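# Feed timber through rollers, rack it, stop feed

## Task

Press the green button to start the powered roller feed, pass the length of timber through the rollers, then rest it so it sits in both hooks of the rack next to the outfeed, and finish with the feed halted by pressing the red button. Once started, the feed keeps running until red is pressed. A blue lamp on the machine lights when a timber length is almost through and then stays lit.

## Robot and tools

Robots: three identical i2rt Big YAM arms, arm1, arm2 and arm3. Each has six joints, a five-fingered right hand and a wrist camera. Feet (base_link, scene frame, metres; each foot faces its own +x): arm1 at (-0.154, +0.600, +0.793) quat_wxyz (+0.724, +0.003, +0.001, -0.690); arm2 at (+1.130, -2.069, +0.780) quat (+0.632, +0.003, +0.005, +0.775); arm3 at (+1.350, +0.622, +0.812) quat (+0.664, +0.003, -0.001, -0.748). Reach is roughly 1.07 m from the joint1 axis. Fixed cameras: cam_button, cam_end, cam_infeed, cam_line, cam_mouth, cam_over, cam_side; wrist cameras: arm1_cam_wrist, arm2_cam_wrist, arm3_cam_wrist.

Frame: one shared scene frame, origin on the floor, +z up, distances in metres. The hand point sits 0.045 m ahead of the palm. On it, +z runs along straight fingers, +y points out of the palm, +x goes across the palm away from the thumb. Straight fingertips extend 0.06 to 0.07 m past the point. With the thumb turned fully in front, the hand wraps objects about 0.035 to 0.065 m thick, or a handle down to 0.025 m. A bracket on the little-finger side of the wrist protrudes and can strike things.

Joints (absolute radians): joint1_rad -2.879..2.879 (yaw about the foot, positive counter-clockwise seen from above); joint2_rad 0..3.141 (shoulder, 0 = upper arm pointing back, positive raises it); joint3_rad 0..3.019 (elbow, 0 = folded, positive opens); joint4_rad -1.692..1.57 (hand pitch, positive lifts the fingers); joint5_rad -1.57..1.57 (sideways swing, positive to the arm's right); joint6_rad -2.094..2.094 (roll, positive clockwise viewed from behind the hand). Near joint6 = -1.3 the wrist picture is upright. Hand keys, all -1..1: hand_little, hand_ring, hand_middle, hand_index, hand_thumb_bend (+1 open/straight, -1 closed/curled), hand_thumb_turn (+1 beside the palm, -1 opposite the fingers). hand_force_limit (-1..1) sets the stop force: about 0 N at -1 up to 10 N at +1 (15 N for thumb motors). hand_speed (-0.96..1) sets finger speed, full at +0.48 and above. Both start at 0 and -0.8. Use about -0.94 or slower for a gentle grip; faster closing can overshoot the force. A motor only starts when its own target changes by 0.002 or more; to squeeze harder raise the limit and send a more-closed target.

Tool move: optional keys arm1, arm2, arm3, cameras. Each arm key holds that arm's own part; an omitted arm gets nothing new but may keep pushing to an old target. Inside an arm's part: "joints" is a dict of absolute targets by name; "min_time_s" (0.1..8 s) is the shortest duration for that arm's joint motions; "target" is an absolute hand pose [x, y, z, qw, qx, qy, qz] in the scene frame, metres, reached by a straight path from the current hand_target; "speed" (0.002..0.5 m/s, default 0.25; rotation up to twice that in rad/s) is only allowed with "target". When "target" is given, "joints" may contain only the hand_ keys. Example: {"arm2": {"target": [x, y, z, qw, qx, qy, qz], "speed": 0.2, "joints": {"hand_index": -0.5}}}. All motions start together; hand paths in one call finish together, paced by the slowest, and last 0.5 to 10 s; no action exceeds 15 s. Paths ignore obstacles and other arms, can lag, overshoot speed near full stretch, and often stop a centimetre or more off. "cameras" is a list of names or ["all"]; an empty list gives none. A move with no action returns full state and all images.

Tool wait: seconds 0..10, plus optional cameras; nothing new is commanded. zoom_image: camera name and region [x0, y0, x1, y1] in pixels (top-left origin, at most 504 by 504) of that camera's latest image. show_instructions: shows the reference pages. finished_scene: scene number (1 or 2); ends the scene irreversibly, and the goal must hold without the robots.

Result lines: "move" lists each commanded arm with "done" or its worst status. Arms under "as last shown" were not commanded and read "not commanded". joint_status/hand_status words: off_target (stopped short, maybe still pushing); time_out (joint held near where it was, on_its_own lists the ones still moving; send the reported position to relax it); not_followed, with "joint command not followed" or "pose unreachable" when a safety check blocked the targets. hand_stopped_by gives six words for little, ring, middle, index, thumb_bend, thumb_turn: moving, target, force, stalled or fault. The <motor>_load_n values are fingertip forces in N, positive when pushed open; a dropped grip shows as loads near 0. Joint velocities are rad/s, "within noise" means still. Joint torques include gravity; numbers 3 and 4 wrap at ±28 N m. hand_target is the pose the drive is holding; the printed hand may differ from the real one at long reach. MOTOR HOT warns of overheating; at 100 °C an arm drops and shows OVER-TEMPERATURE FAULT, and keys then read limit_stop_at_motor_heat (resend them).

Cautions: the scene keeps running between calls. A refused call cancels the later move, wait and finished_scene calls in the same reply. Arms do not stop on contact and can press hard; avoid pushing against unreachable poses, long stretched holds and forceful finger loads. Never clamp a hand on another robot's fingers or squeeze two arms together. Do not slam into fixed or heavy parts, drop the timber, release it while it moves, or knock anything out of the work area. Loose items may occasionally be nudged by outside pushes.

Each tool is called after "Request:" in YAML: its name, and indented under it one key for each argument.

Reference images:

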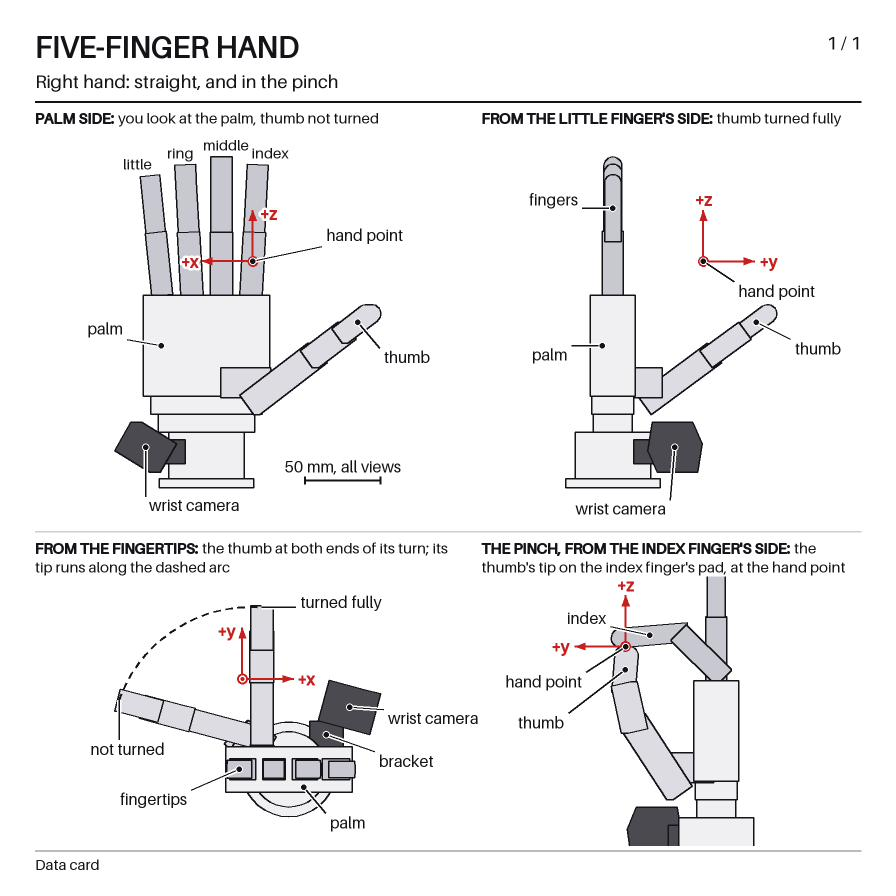

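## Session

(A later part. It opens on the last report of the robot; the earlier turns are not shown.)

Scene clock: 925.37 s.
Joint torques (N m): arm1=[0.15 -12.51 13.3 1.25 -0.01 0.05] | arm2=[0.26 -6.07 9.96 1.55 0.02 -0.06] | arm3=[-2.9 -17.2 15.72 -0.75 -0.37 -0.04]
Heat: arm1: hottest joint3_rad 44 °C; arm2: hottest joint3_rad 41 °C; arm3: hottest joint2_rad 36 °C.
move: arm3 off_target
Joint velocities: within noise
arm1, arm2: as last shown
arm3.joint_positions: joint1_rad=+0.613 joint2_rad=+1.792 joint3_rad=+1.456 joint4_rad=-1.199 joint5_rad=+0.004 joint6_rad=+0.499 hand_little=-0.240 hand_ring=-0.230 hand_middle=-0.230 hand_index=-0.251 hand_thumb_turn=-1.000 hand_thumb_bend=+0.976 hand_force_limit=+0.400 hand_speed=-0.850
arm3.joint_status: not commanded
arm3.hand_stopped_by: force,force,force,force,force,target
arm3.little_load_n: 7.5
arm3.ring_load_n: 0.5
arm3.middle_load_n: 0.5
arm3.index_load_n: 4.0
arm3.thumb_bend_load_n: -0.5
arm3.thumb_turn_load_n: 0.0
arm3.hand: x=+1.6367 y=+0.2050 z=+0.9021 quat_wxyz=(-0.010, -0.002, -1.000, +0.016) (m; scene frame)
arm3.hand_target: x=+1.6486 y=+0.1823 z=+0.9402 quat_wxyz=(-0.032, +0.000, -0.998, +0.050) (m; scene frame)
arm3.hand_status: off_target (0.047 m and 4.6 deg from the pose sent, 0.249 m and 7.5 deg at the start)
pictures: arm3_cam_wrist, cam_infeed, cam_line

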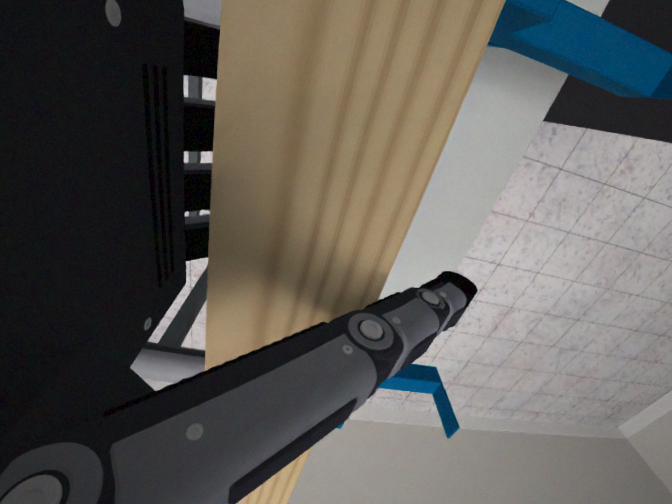

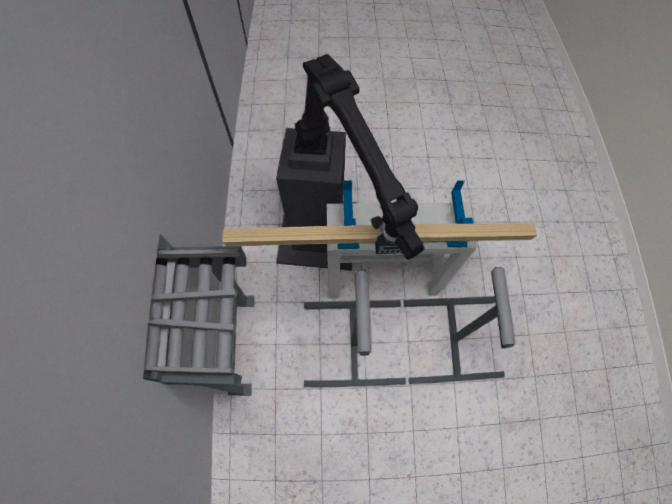

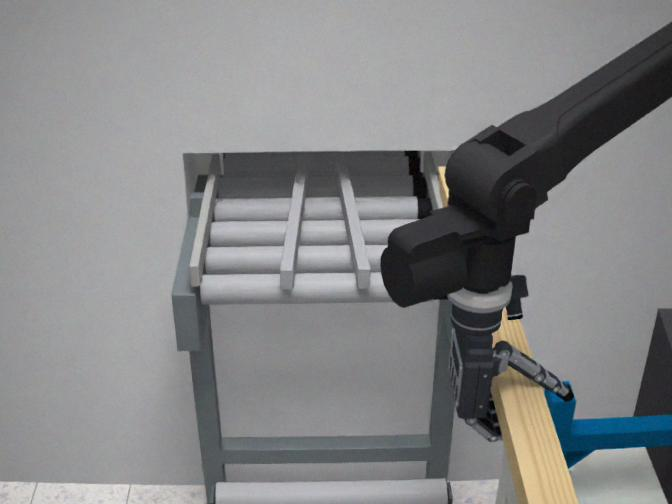

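Request:
move:
  arm3: {"target": [1.455, -0.03, 0.90, 0.0066, 0, 0.9991, -0.042], "speed": 0.12}
  cameras: ["cam_infeed", "cam_line", "arm3_cam_wrist", "cam_mouth"]

Request:
zoom_image:
  camera: "cam_line"
  region: [160, 130, 500, 420]

Scene clock: 950.93 s.
Joint torques (N m): arm1=[0.09 -12.51 13.3 1.25 -0.01 0.05] | arm2=[0.44 -6.18 9.95 1.54 0.03 -0.06] | arm3=[-1.44 -25.47 16.32 -0.58 -0.01 -0.02]
Heat: arm1: hottest joint3_rad 44 °C; arm2: hottest joint3_rad 41 °C; arm3: hottest joint2_rad 37 °C.
move: arm3 off_target
Joint velocities: within noise
arm1, arm2: as last shown
arm1.little_load_n: -0.5
arm3.joint_positions: joint1_rad=+0.224 joint2_rad=+2.260 joint3_rad=+2.082 joint4_rad=-1.392 joint5_rad=+0.002 joint6_rad=+0.112 hand_little=-0.240 hand_ring=-0.230 hand_middle=-0.230 hand_index=-0.251 hand_thumb_turn=-1.000 hand_thumb_bend=+0.976 hand_force_limit=+0.400 hand_speed=-0.850
arm3.joint_status: not commanded
arm3.hand_stopped_by: force,force,force,force,force,target
arm3.little_load_n: 7.5
arm3.ring_load_n: 0.0
arm3.middle_load_n: 0.0
arm3.index_load_n: 4.0
arm3.thumb_bend_load_n: 0.0
arm3.thumb_turn_load_n: 0.0
arm3.hand: x=+1.4528 y=-0.0050 z=+0.8548 quat_wxyz=(-0.002, -0.003, -1.000, -0.001) (m; scene frame)
arm3.hand_target: x=+1.4545 y=-0.0268 z=+0.9003 quat_wxyz=(-0.007, +0.000, -0.999, +0.043) (m; scene frame)
arm3.hand_status: off_target (0.052 m and 4.9 deg from the pose sent, 0.297 m and 3.0 deg at the start)
pictures: arm3_cam_wrist, cam_infeed, cam_line, cam_mouth

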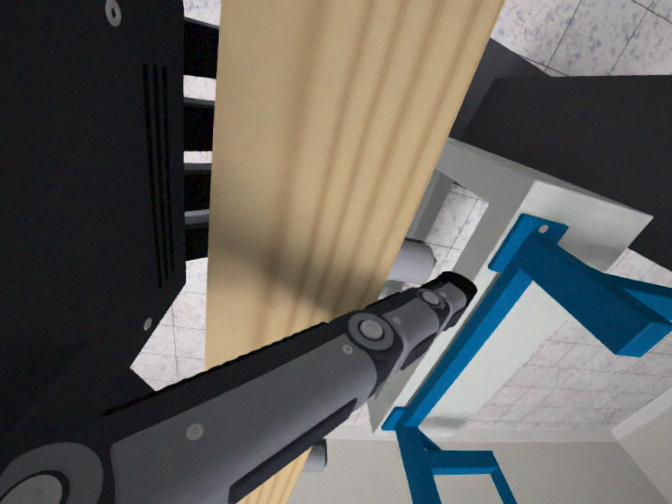

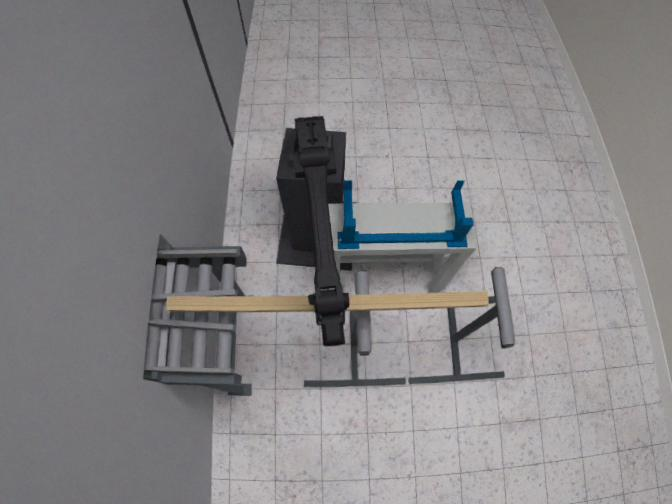

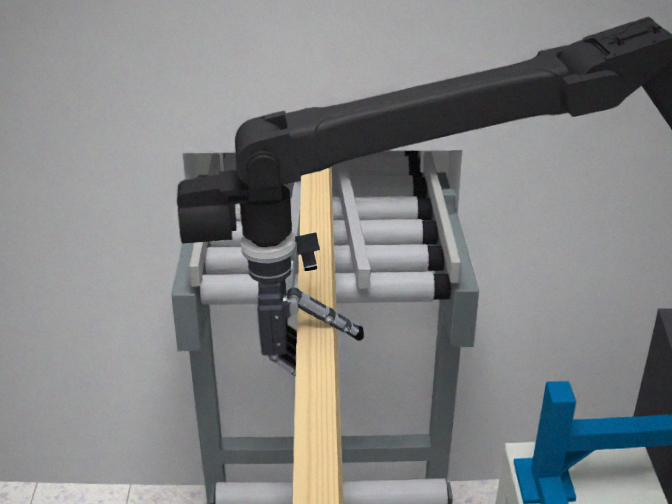

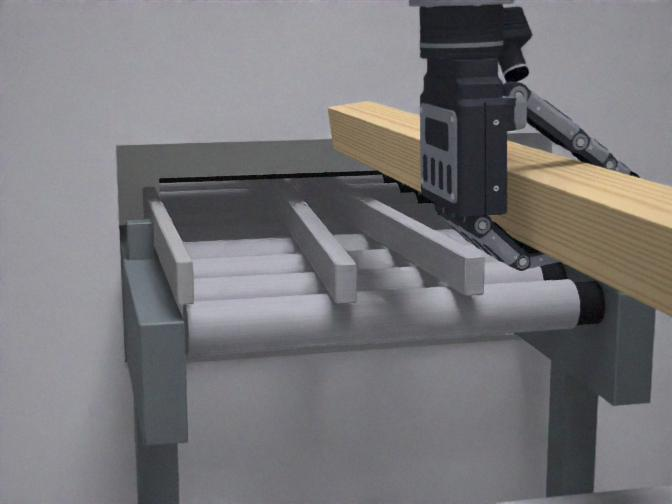

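Scaled by 1.482 from the camera's 672x504 image, which has a finer 960x720 frame.

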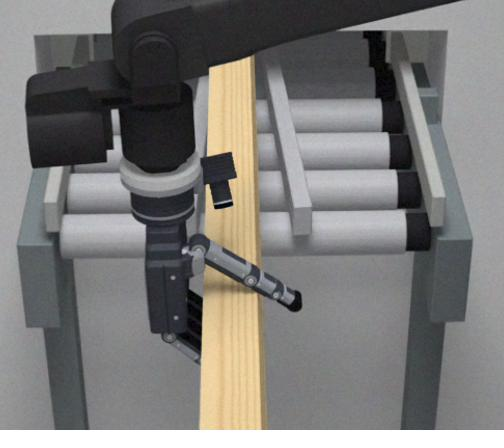

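Request:
move:
  arm3: {"target": [1.455, -0.022, 0.80, 0.0066, 0, 0.9991, -0.042], "speed": 0.08}
  cameras: ["cam_infeed", "cam_line", "cam_mouth"]

Request:
zoom_image:
  camera: "cam_line"
  region: [160, 130, 500, 420]

Scene clock: 977.93 s.
Joint torques (N m): arm1=[0.09 -12.51 13.31 1.25 -0.01 0.05] | arm2=[0.32 -5.89 9.94 1.55 0.04 -0.06] | arm3=[-1.55 -26.11 11.19 0.09 -0.02 -0.04]
Heat: arm1: hottest joint3_rad 44 °C; arm2: hottest joint3_rad 41 °C; arm3: hottest joint2_rad 39 °C.
move: arm3 off_target
Joint velocities: within noise
arm1, arm2: as last shown
arm1.little_load_n: 0.0
arm1.middle_load_n: -0.5
arm3.joint_positions: joint1_rad=+0.224 joint2_rad=+2.310 joint3_rad=+1.951 joint4_rad=-1.180 joint5_rad=+0.002 joint6_rad=+0.112 hand_little=-0.240 hand_ring=-0.230 hand_middle=-0.230 hand_index=-0.251 hand_thumb_turn=-1.000 hand_thumb_bend=+0.976 hand_force_limit=+0.400 hand_speed=-0.850
arm3.joint_status: not commanded
arm3.hand_stopped_by: force,force,force,force,force,target
arm3.little_load_n: 7.5
arm3.ring_load_n: 0.0
arm3.middle_load_n: 0.0
arm3.index_load_n: 3.5
arm3.thumb_bend_load_n: 0.0
arm3.thumb_turn_load_n: 0.0
arm3.hand: x=+1.4536 y=-0.0071 z=+0.7718 quat_wxyz=(-0.004, -0.003, -1.000, +0.015) (m; scene frame)
arm3.hand_target: x=+1.4548 y=-0.0212 z=+0.8001 quat_wxyz=(-0.006, +0.000, -0.999, +0.042) (m; scene frame)
arm3.hand_status: off_target (0.032 m and 3.1 deg from the pose sent, 0.057 m and 4.9 deg at the start)
pictures: cam_infeed, cam_line, cam_mouth

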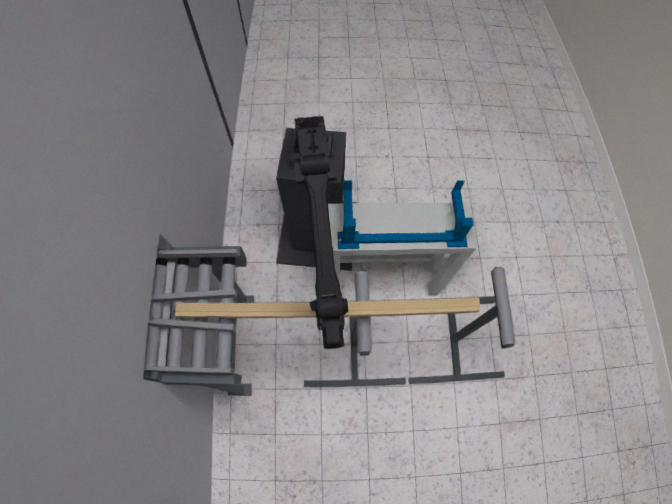

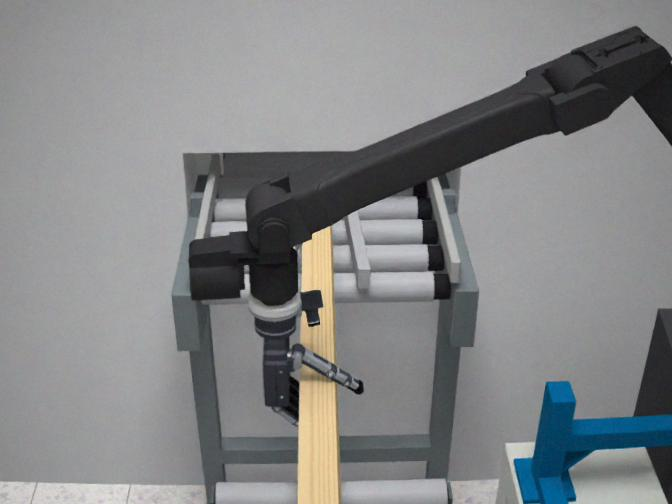

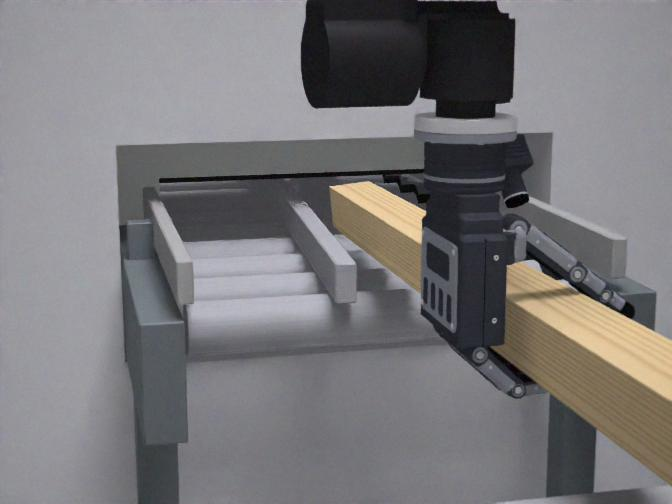

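Scaled by 1.482 from the camera's 672x504 image, which has a finer 960x720 frame.

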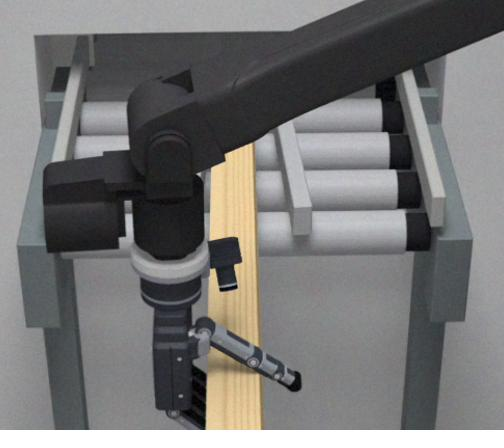

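Request:
move:
  arm3: {"target": [1.44, -0.018, 0.765, 0.0066, 0, 0.9991, -0.042], "speed": 0.06}
  cameras: ["cam_infeed", "cam_line", "cam_mouth"]

Request:
zoom_image:
  camera: "cam_mouth"
  region: [100, 120, 604, 504]

Scene clock: 986.83 s.
Joint torques (N m): arm1=[0.09 -12.51 13.3 1.25 -0.01 0.05] | arm2=[0.44 -6.18 9.96 1.57 0.03 -0.05] | arm3=[-1.73 -25.64 10.8 -0.12 -0.08 -0.15]
Heat: arm1: hottest joint3_rad 45 °C; arm2: hottest joint3_rad 41 °C; arm3: hottest joint2_rad 41 °C.
move: arm3 off_target
Joint velocities: within noise
arm1, arm2: as last shown
arm1.middle_load_n: 0.0
arm3.joint_positions: joint1_rad=+0.208 joint2_rad=+2.331 joint3_rad=+1.892 joint4_rad=-1.100 joint5_rad=+0.002 joint6_rad=+0.090 hand_little=-0.240 hand_ring=-0.230 hand_middle=-0.230 hand_index=-0.251 hand_thumb_turn=-1.000 hand_thumb_bend=+0.976 hand_force_limit=+0.400 hand_speed=-0.850
arm3.joint_status: not commanded
arm3.hand_stopped_by: force,force,force,force,force,target
arm3.little_load_n: 7.5
arm3.ring_load_n: 0.0
arm3.middle_load_n: 0.0
arm3.index_load_n: 3.5
arm3.thumb_bend_load_n: 0.0
arm3.thumb_turn_load_n: 0.0
arm3.hand: x=+1.4422 y=-0.0009 z=+0.7373 quat_wxyz=(-0.003, +0.000, -1.000, +0.015) (m; scene frame)
arm3.hand_target: x=+1.4399 y=-0.0172 z=+0.7650 quat_wxyz=(-0.006, +0.000, -0.999, +0.042) (m; scene frame)
arm3.hand_status: off_target (0.033 m and 3.1 deg from the pose sent, 0.019 m and 3.1 deg at the start)
pictures: cam_infeed, cam_line, cam_mouth

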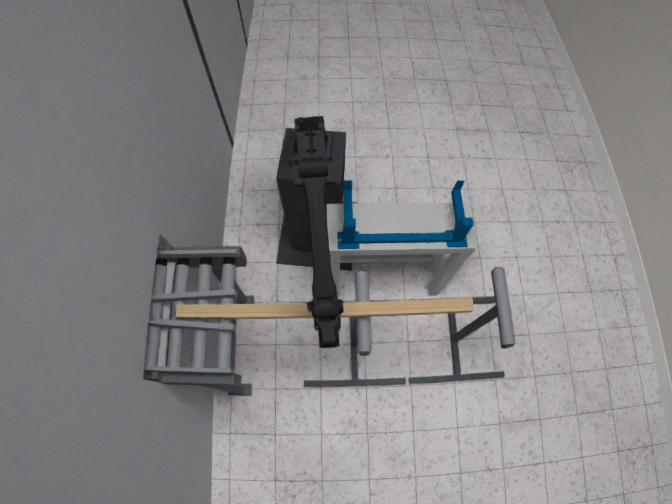

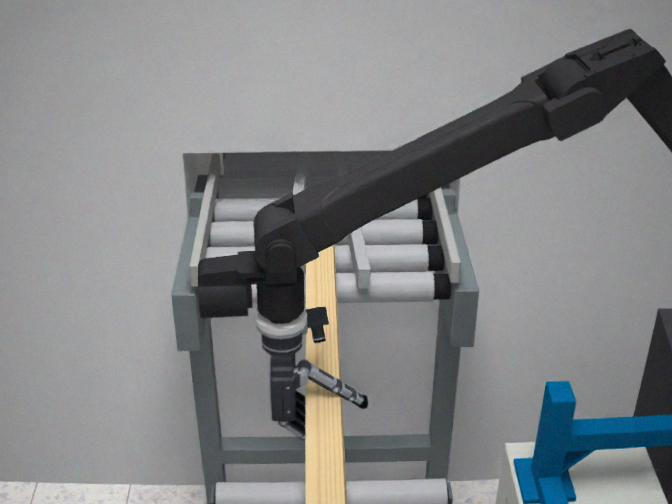

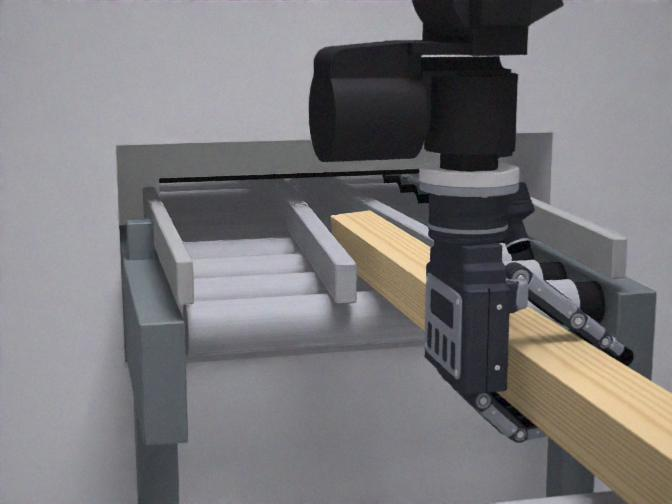

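Scaled by 1.000.

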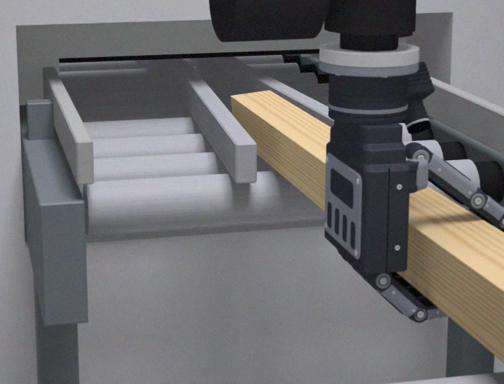

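Request:
move:
  arm3: {"target": [1.435, -0.018, 0.735, 0.0066, 0, 0.9991, -0.042], "speed": 0.05}
  cameras: ["cam_line", "cam_mouth"]

Request:
zoom_image:
  camera: "cam_mouth"
  region: [100, 120, 604, 504]

Scene clock: 993.53 s.
Joint torques (N m): arm1=[0.15 -12.51 13.3 1.24 -0.01 0.05] | arm2=[0.38 -5.89 9.94 1.58 0.02 -0.06] | arm3=[-2.26 -24.88 9.94 0.03 -0.19 0.03]
Heat: arm1: hottest joint3_rad 45 °C; arm2: hottest joint3_rad 41 °C; arm3: hottest joint2_rad 40 °C.
move: arm3 off_target
Joint velocities: within noise
arm1, arm2: as last shown
arm3.joint_positions: joint1_rad=+0.204 joint2_rad=+2.347 joint3_rad=+1.880 joint4_rad=-1.052 joint5_rad=+0.003 joint6_rad=+0.084 hand_little=-0.241 hand_ring=-0.230 hand_middle=-0.230 hand_index=-0.250 hand_thumb_turn=-1.000 hand_thumb_bend=+0.976 hand_force_limit=+0.400 hand_speed=-0.850
arm3.joint_status: not commanded
arm3.hand_stopped_by: force,force,force,force,force,target
arm3.little_load_n: 0.0
arm3.ring_load_n: 0.0
arm3.middle_load_n: 0.0
arm3.index_load_n: 8.0
arm3.thumb_bend_load_n: 0.0
arm3.thumb_turn_load_n: 0.0
arm3.hand: x=+1.4392 y=-0.0055 z=+0.7215 quat_wxyz=(-0.003, +0.001, -1.000, +0.025) (m; scene frame)
arm3.hand_target: x=+1.4348 y=-0.0177 z=+0.7351 quat_wxyz=(-0.006, +0.000, -0.999, +0.042) (m; scene frame)
arm3.hand_status: off_target (0.019 m and 2.0 deg from the pose sent, 0.019 m and 3.1 deg at the start)
pictures: cam_line, cam_mouth

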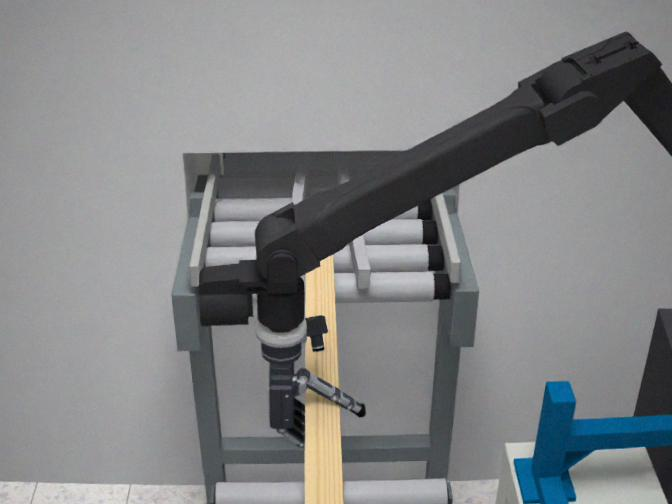

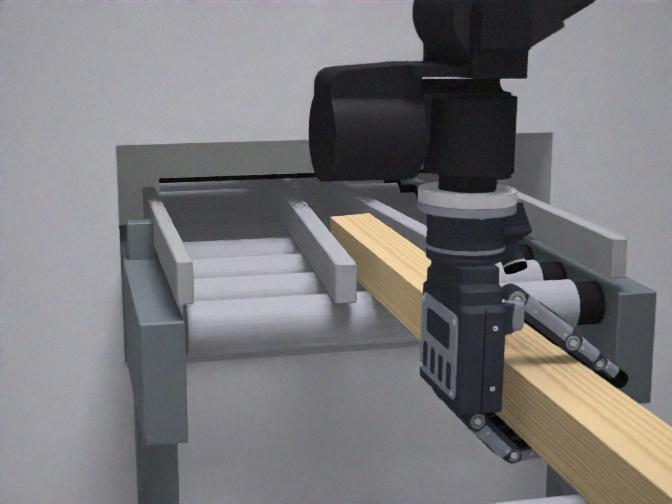

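Scaled by 1.000.

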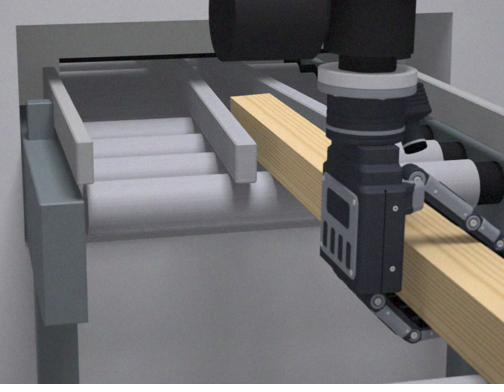

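Request:
move:
  arm3: {"target": [1.435, -0.01, 0.712, 0.003, 0, 0.9998, -0.018], "speed": 0.05}
  cameras: ["cam_line", "cam_mouth", "arm3_cam_wrist"]

Scene clock: 1003.60 s.
Joint torques (N m): arm1=[0.15 -12.51 13.31 1.25 -0.01 0.05] | arm2=[0.32 -5.95 9.94 1.55 0.02 -0.06] | arm3=[-1.9 -22.3 11.14 -0.21 -0.08 -0.04]
Heat: arm1: hottest joint3_rad 45 °C; arm2: hottest joint3_rad 41 °C; arm3: hottest joint2_rad 42 °C.
move: arm3 done
Joint velocities: within noise
arm1, arm2: as last shown
arm3.joint_positions: joint1_rad=+0.204 joint2_rad=+2.353 joint3_rad=+1.880 joint4_rad=-1.056 joint5_rad=+0.003 joint6_rad=+0.084 hand_little=-0.241 hand_ring=-0.230 hand_middle=-0.230 hand_index=-0.251 hand_thumb_turn=-1.000 hand_thumb_bend=+0.976 hand_force_limit=+0.400 hand_speed=-0.850
arm3.joint_status: not commanded
arm3.hand_stopped_by: force,force,force,force,force,target
arm3.little_load_n: 0.5
arm3.ring_load_n: 0.0
arm3.middle_load_n: 0.0
arm3.index_load_n: 5.0
arm3.thumb_bend_load_n: 1.5
arm3.thumb_turn_load_n: 0.5
arm3.hand: x=+1.4390 y=-0.0030 z=+0.7180 quat_wxyz=(-0.003, +0.001, -1.000, +0.020) (m; scene frame)
arm3.hand_target: x=+1.4348 y=-0.0097 z=+0.7121 quat_wxyz=(-0.003, +0.000, -1.000, +0.018) (m; scene frame)
arm3.hand_status: done (0.010 m and 0.2 deg from the pose sent, 0.011 m and 0.8 deg at the start)
pictures: arm3_cam_wrist, cam_line, cam_mouth

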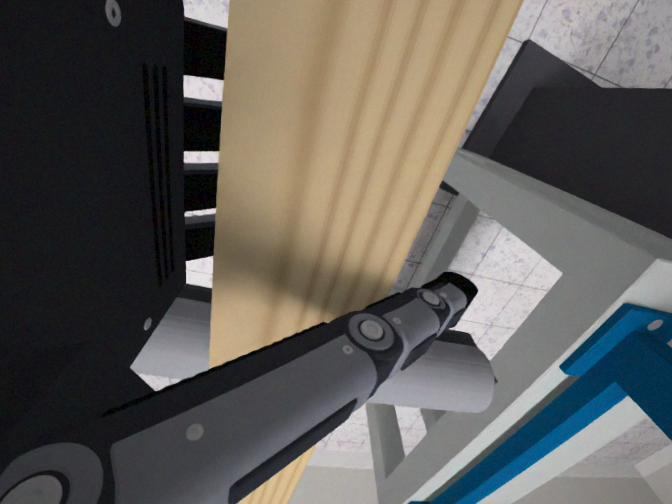

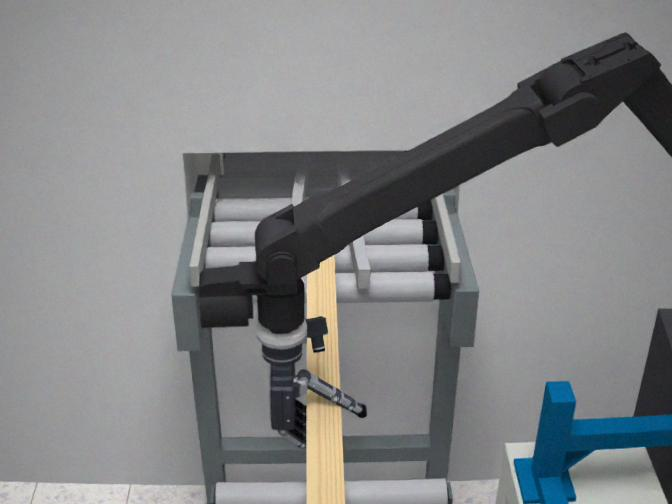

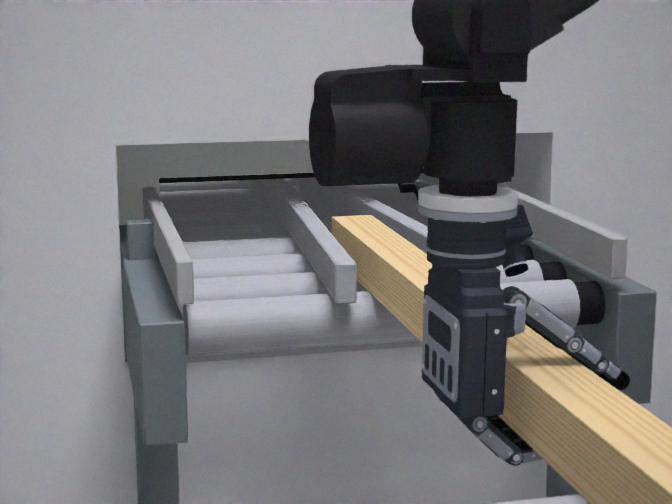

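Request:
move:
  arm3: {"target": [1.435, -0.008, 0.700, 0, 0, 1, 0], "speed": 0.05}
  cameras: ["cam_line", "cam_mouth"]

Scene clock: 1008.77 s.
Joint torques (N m): arm1=[0.09 -12.51 13.31 1.25 -0.01 0.05] | arm2=[0.26 -6.07 9.95 1.57 0.04 -0.05] | arm3=[-2.61 -19.31 11.6 0.02 0.12 -0.06]
Heat: arm1: hottest joint3_rad 45 °C; arm2: hottest joint3_rad 41 °C; arm3: hottest joint2_rad 41 °C.
move: arm3 off_target
Joint velocities: within noise
arm1.joint_positions: joint1_rad=-0.132 joint2_rad=+1.674 joint3_rad=+1.969 joint4_rad=-1.363 joint5_rad=-0.040 joint6_rad=-1.391 hand_little=+1.000 hand_ring=+1.000 hand_middle=+1.000 hand_index=+1.000 hand_thumb_turn=+1.000 hand_thumb_bend=+1.000 hand_force_limit=+0.000 hand_speed=-0.800
arm1.joint_status: not commanded
arm1.hand_stopped_by: target,target,target,target,target,target
arm1.little_load_n: 0.0
arm1.ring_load_n: 0.0
arm1.middle_load_n: 0.0
arm1.index_load_n: 0.0
arm1.thumb_bend_load_n: 0.0
arm1.thumb_turn_load_n: 0.0
arm1.hand: x=-0.2514 y=+0.0158 z=+1.1437 quat_wxyz=(+0.150, +0.592, -0.767, +0.196) (m; scene frame)
arm1.hand_target: x=-0.2500 y=+0.0007 z=+1.1498 quat_wxyz=(+0.158, +0.588, -0.766, +0.206) (m; scene frame)
arm1.hand_status: not commanded
arm2.joint_positions: joint1_rad=+0.036 joint2_rad=+1.085 joint3_rad=+1.422 joint4_rad=-1.417 joint5_rad=+0.126 joint6_rad=-1.104 hand_little=+1.000 hand_ring=+1.000 hand_middle=+1.000 hand_index=+1.000 hand_thumb_turn=+1.000 hand_thumb_bend=+1.000 hand_force_limit=+0.000 hand_speed=-0.800
arm2.joint_status: not commanded
arm2.hand_stopped_by: target,target,target,target,target,target
arm2.little_load_n: 0.0
arm2.ring_load_n: 0.0
arm2.middle_load_n: 0.0
arm2.index_load_n: 0.0
arm2.thumb_bend_load_n: 0.0
arm2.thumb_turn_load_n: 0.0
arm2.hand: x=+1.1162 y=-1.7209 z=+1.1457 quat_wxyz=(-0.196, +0.769, +0.589, +0.152) (m; scene frame)
arm2.hand_target: x=+1.1200 y=-1.7201 z=+1.1501 quat_wxyz=(-0.205, +0.766, +0.588, +0.158) (m; scene frame)
arm2.hand_status: not commanded
arm3.joint_positions: joint1_rad=+0.204 joint2_rad=+2.373 joint3_rad=+1.910 joint4_rad=-1.095 joint5_rad=+0.003 joint6_rad=+0.084 hand_little=-0.241 hand_ring=-0.230 hand_middle=-0.230 hand_index=-0.251 hand_thumb_turn=-1.000 hand_thumb_bend=+0.976 hand_force_limit=+0.400 hand_speed=-0.850
arm3.joint_status: not commanded
arm3.hand_stopped_by: force,force,force,force,force,target
arm3.little_load_n: 0.0
arm3.ring_load_n: 0.0
arm3.middle_load_n: 0.0
arm3.index_load_n: 2.0
arm3.thumb_bend_load_n: 1.5
arm3.thumb_turn_load_n: 0.5
arm3.hand: x=+1.4389 y=-0.0013 z=+0.7166 quat_wxyz=(-0.002, +0.001, -1.000, +0.006) (m; scene frame)
arm3.hand_target: x=+1.4348 y=-0.0072 z=+0.7001 quat_wxyz=(+0.000, +0.000, -1.000, +0.000) (m; scene frame)
arm3.hand_status: off_target (0.018 m and 0.7 deg from the pose sent, 0.019 m and 2.3 deg at the start)
pictures: cam_line, cam_mouth

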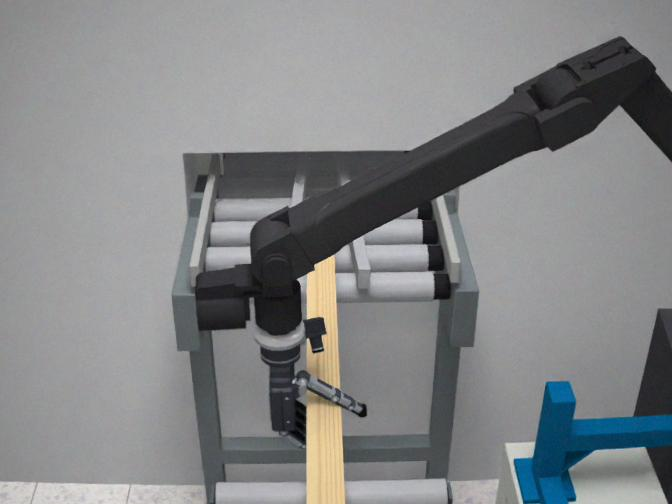

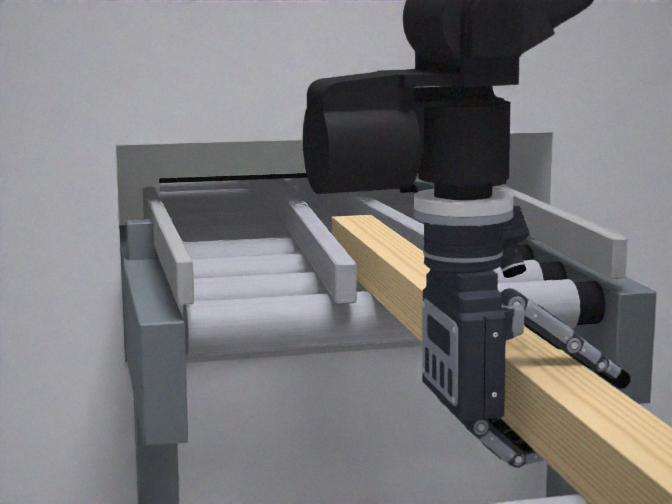

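Request:
move:
  arm3: {"joints": {"hand_little": 1, "hand_ring": 1, "hand_middle": 1, "hand_index": 1, "hand_thumb_bend": 1, "hand_speed": -0.6}}
  cameras: ["cam_line", "cam_mouth", "arm3_cam_wrist"]

Request:
zoom_image:
  camera: "arm3_cam_wrist"
  region: [160, 0, 520, 400]

Scene clock: 1018.57 s.
Joint torques (N m): arm1=[0.09 -12.51 13.3 1.25 -0.01 0.05] | arm2=[0.44 -5.89 9.95 1.58 0.03 -0.06] | arm3=[-2.2 -19.96 11.54 -0.14 0.1 -0.04]
Heat: arm1: hottest joint3_rad 45 °C; arm2: hottest joint3_rad 41 °C; arm3: hottest joint2_rad 40 °C.
move: arm3 done
Joint velocities: within noise
arm1, arm2: as last shown
arm3.joint_positions: joint1_rad=+0.204 joint2_rad=+2.374 joint3_rad=+1.912 joint4_rad=-1.096 joint5_rad=+0.003 joint6_rad=+0.084 hand_little=+1.000 hand_ring=+1.000 hand_middle=+1.000 hand_index=+1.000 hand_thumb_turn=-1.000 hand_thumb_bend=+1.000 hand_force_limit=+0.400 hand_speed=-0.600
arm3.joint_status: all done
arm3.hand_stopped_by: target,target,target,target,target,target
arm3.little_load_n: 0.0
arm3.ring_load_n: 0.0
arm3.middle_load_n: -0.5
arm3.index_load_n: 0.0
arm3.thumb_bend_load_n: 0.5
arm3.thumb_turn_load_n: 0.0
arm3.hand: x=+1.4390 y=-0.0018 z=+0.7165 quat_wxyz=(-0.002, +0.001, -1.000, +0.006) (m; scene frame)
arm3.hand_target: x=+1.4348 y=-0.0071 z=+0.7001 quat_wxyz=(+0.000, +0.000, -1.000, +0.000) (m; scene frame)
arm3.hand_status: not commanded
pictures: arm3_cam_wrist, cam_line, cam_mouth

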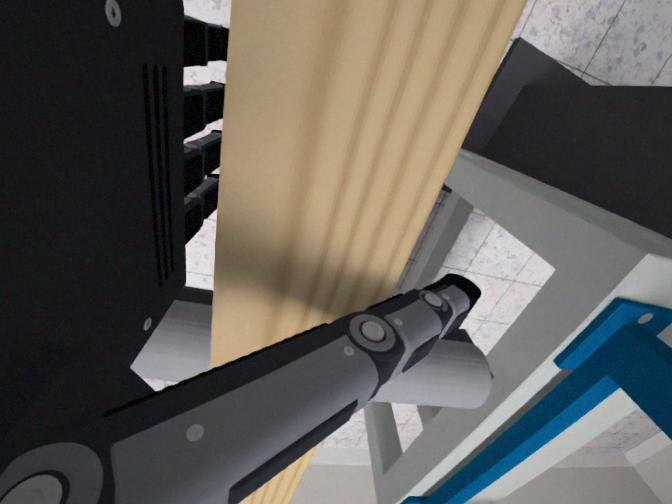

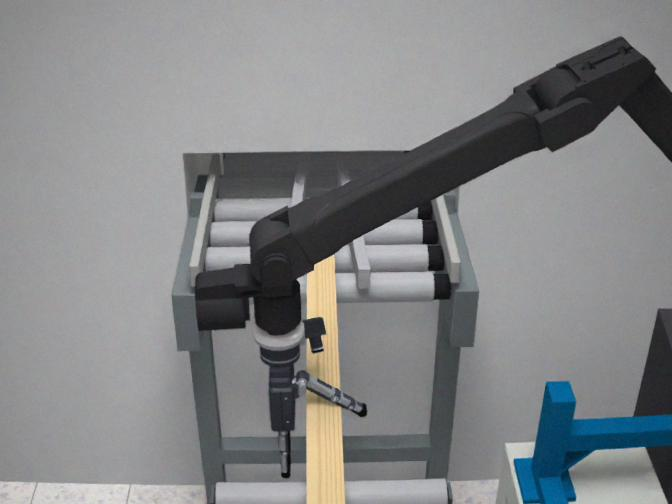

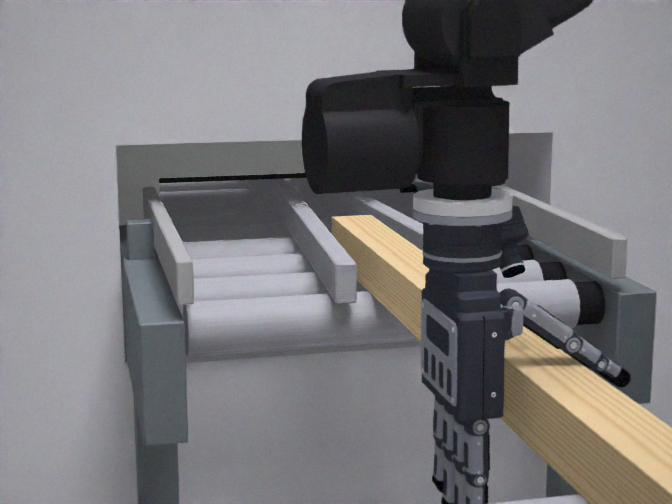

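Scaled by 1.260 from the camera's 672x504 image, which has a finer 960x720 frame.

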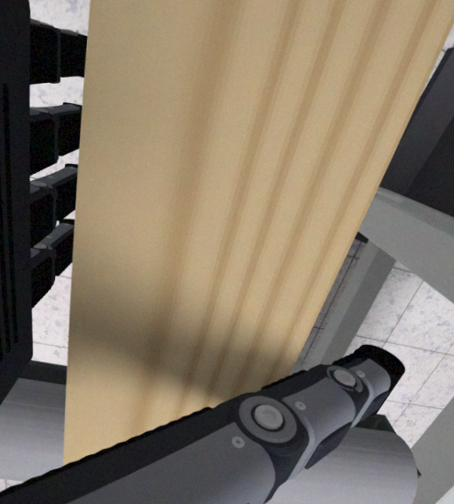

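Request:
move:
  arm3: {"target": [1.435, -0.005, 0.90, 0, 0, 1, 0], "speed": 0.15}
  arm2: {"target": [0.955, -1.79, 1.0, 0, 1, 0, 0], "speed": 0.2, "joints": {"hand_little": -1, "hand_ring": -1, "hand_middle": -1, "hand_thumb_turn": -1, "hand_speed": -0.5}}
  cameras: ["arm2_cam_wrist", "cam_line", "cam_mouth", "cam_button", "cam_infeed"]

Scene clock: 1071.20 s.
Joint torques (N m): arm1=[0.15 -12.51 13.31 1.25 -0.01 0.05] | arm2=[1.9 -6.36 9.42 0.58 -0.1 0.21] | arm3=[-1.55 -23.94 12.66 -0.29 0.06 0.01]
Heat: arm1: hottest joint3_rad 45 °C; arm2: hottest joint3_rad 41 °C; arm3: hottest joint2_rad 39 °C.
move: arm2 done; arm3 off_target
Joint velocities: within noise
arm1: as last shown
arm1.middle_load_n: -0.5
arm2.joint_positions: joint1_rad=+0.203 joint2_rad=+1.286 joint3_rad=+1.238 joint4_rad=-1.513 joint5_rad=+0.014 joint6_rad=+0.402 hand_little=-1.000 hand_ring=-1.000 hand_middle=-1.000 hand_index=+1.000 hand_thumb_turn=-1.000 hand_thumb_bend=+1.000 hand_force_limit=+0.000 hand_speed=-0.500
arm2.joint_status: all done
arm2.hand_stopped_by: target,target,target,target,target,target
arm2.little_load_n: 0.0
arm2.ring_load_n: 0.0
arm2.middle_load_n: 0.0
arm2.index_load_n: 0.0
arm2.thumb_bend_load_n: 0.0
arm2.thumb_turn_load_n: -0.5
arm2.hand: x=+0.9610 y=-1.7915 z=+1.0063 quat_wxyz=(-0.005, +1.000, +0.002, -0.001) (m; scene frame)
arm2.hand_target: x=+0.9551 y=-1.7901 z=+1.0001 quat_wxyz=(+0.000, +1.000, +0.000, +0.000) (m; scene frame)
arm2.hand_status: done (0.009 m and 0.6 deg from the pose sent, 0.228 m and 79.5 deg at the start)
arm3.joint_positions: joint1_rad=+0.204 joint2_rad=+2.243 joint3_rad=+2.110 joint4_rad=-1.481 joint5_rad=+0.003 joint6_rad=+0.084 hand_little=+1.000 hand_ring=+1.000 hand_middle=+1.000 hand_index=+1.000 hand_thumb_turn=-1.000 hand_thumb_bend=+1.000 hand_force_limit=+0.400 hand_speed=-0.600
arm3.joint_status: not commanded
arm3.hand_stopped_by: target,target,target,target,target,target
arm3.little_load_n: 0.0
arm3.ring_load_n: 0.0
arm3.middle_load_n: 0.0
arm3.index_load_n: 0.0
arm3.thumb_bend_load_n: 0.0
arm3.thumb_turn_load_n: 0.0
arm3.hand: x=+1.4372 y=+0.0069 z=+0.8797 quat_wxyz=(+0.001, +0.001, -1.000, -0.022) (m; scene frame)
arm3.hand_target: x=+1.4349 y=-0.0043 z=+0.9000 quat_wxyz=(+0.000, +0.000, -1.000, +0.000) (m; scene frame)
arm3.hand_status: off_target (0.024 m and 2.5 deg from the pose sent, 0.183 m and 0.7 deg at the start)
pictures: arm2_cam_wrist, cam_button, cam_infeed, cam_line, cam_mouth

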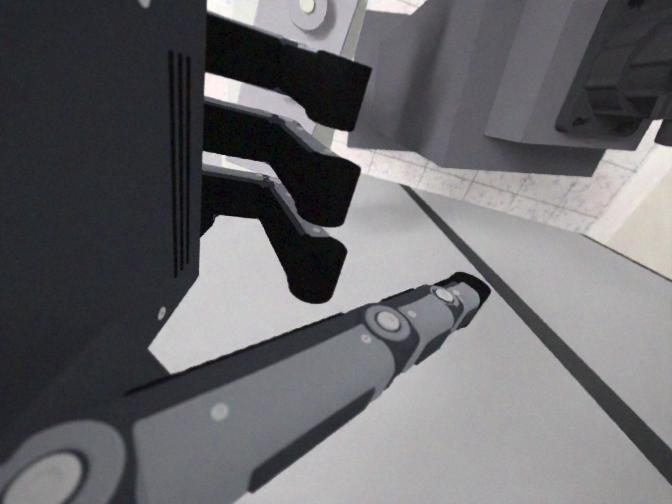

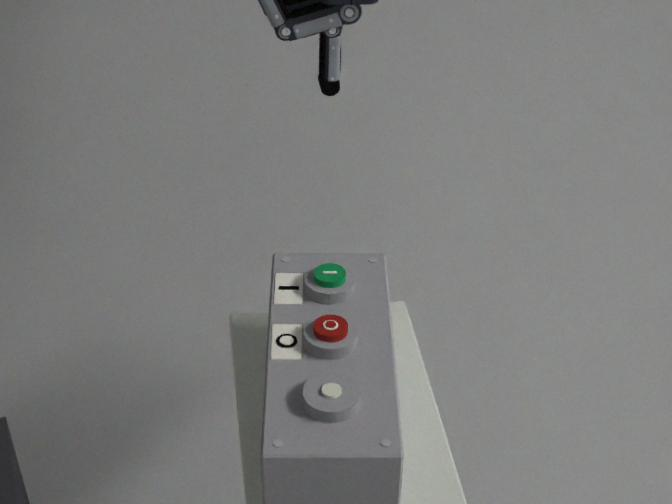

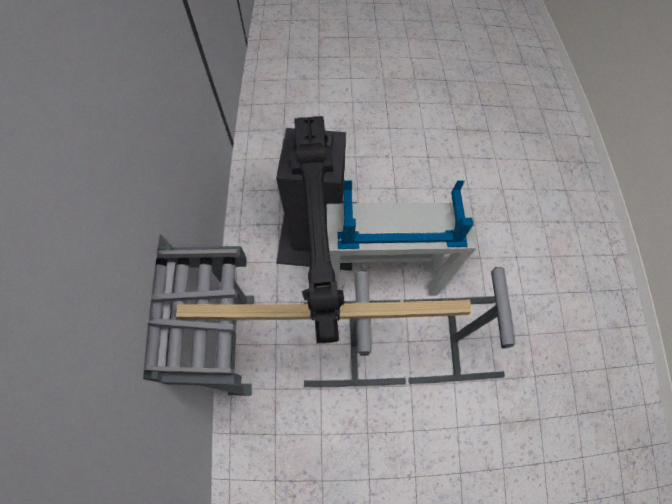

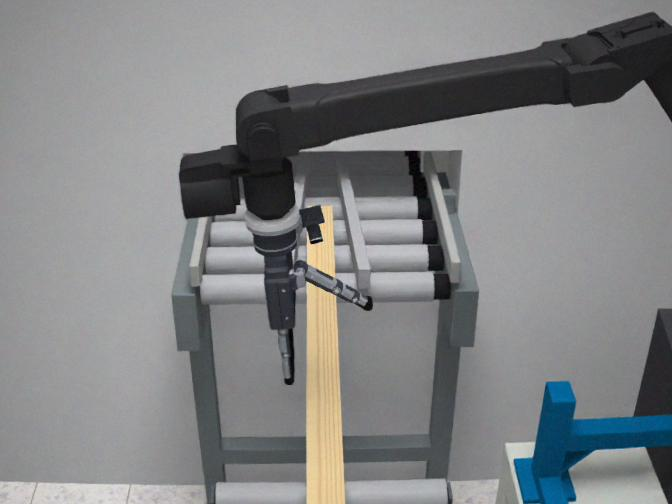

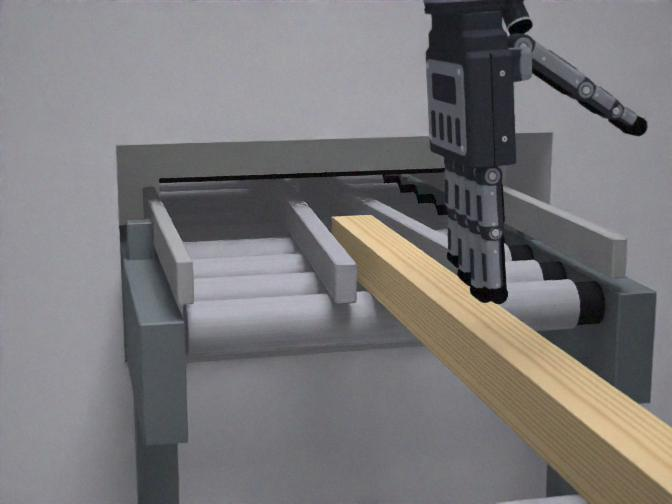

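Request:
move:
  arm2: {"target": [0.952, -1.79, 0.92, 0, 1, 0, 0], "speed": 0.15}
  cameras: ["arm2_cam_wrist", "cam_button"]

Scene clock: 1080.97 s.
Joint torques (N m): arm1=[0.09 -12.51 13.3 1.25 0 0.05] | arm2=[1.79 -6.89 9.21 0.55 -0.09 0.19] | arm3=[-1.85 -24.47 12.63 -0.36 0.13 -0.05]
Heat: arm1: hottest joint3_rad 45 °C; arm2: hottest joint3_rad 41 °C; arm3: hottest joint2_rad 39 °C.
move: arm2 done
Joint velocities: within noise
arm1, arm3: as last shown
arm1.middle_load_n: 0.0
arm2.joint_positions: joint1_rad=+0.208 joint2_rad=+1.330 joint3_rad=+1.060 joint4_rad=-1.297 joint5_rad=+0.014 joint6_rad=+0.407 hand_little=-1.000 hand_ring=-1.000 hand_middle=-1.000 hand_index=+1.000 hand_thumb_turn=-1.000 hand_thumb_bend=+1.000 hand_force_limit=+0.000 hand_speed=-0.500
arm2.joint_status: not commanded
arm2.hand_stopped_by: target,target,target,target,target,target
arm2.little_load_n: 0.0
arm2.ring_load_n: 0.0
arm2.middle_load_n: 0.0
arm2.index_load_n: 0.0
arm2.thumb_bend_load_n: 0.0
arm2.thumb_turn_load_n: 0.0
arm2.hand: x=+0.9577 y=-1.7909 z=+0.9247 quat_wxyz=(-0.003, +1.000, +0.002, +0.000) (m; scene frame)
arm2.hand_target: x=+0.9521 y=-1.7901 z=+0.9200 quat_wxyz=(+0.000, +1.000, +0.000, +0.000) (m; scene frame)
arm2.hand_status: done (0.007 m and 0.4 deg from the pose sent, 0.087 m and 0.6 deg at the start)
pictures: arm2_cam_wrist, cam_button

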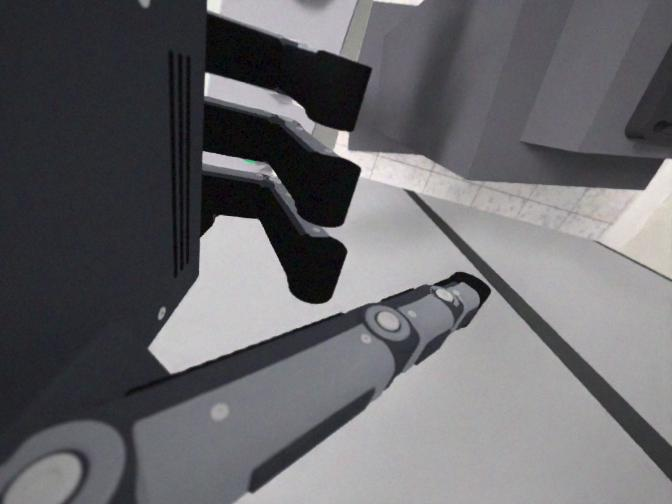

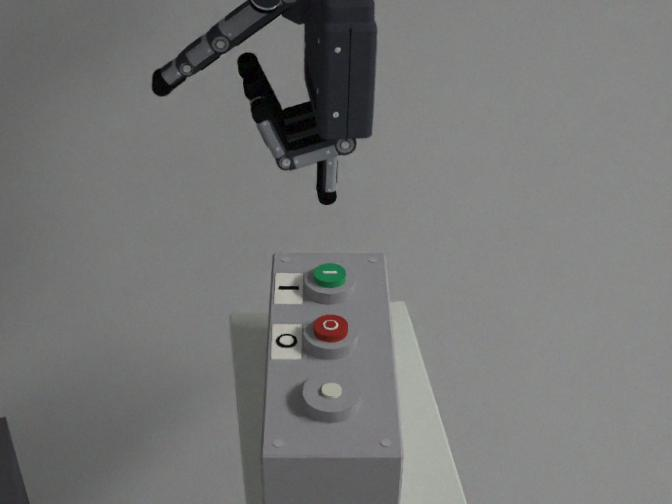

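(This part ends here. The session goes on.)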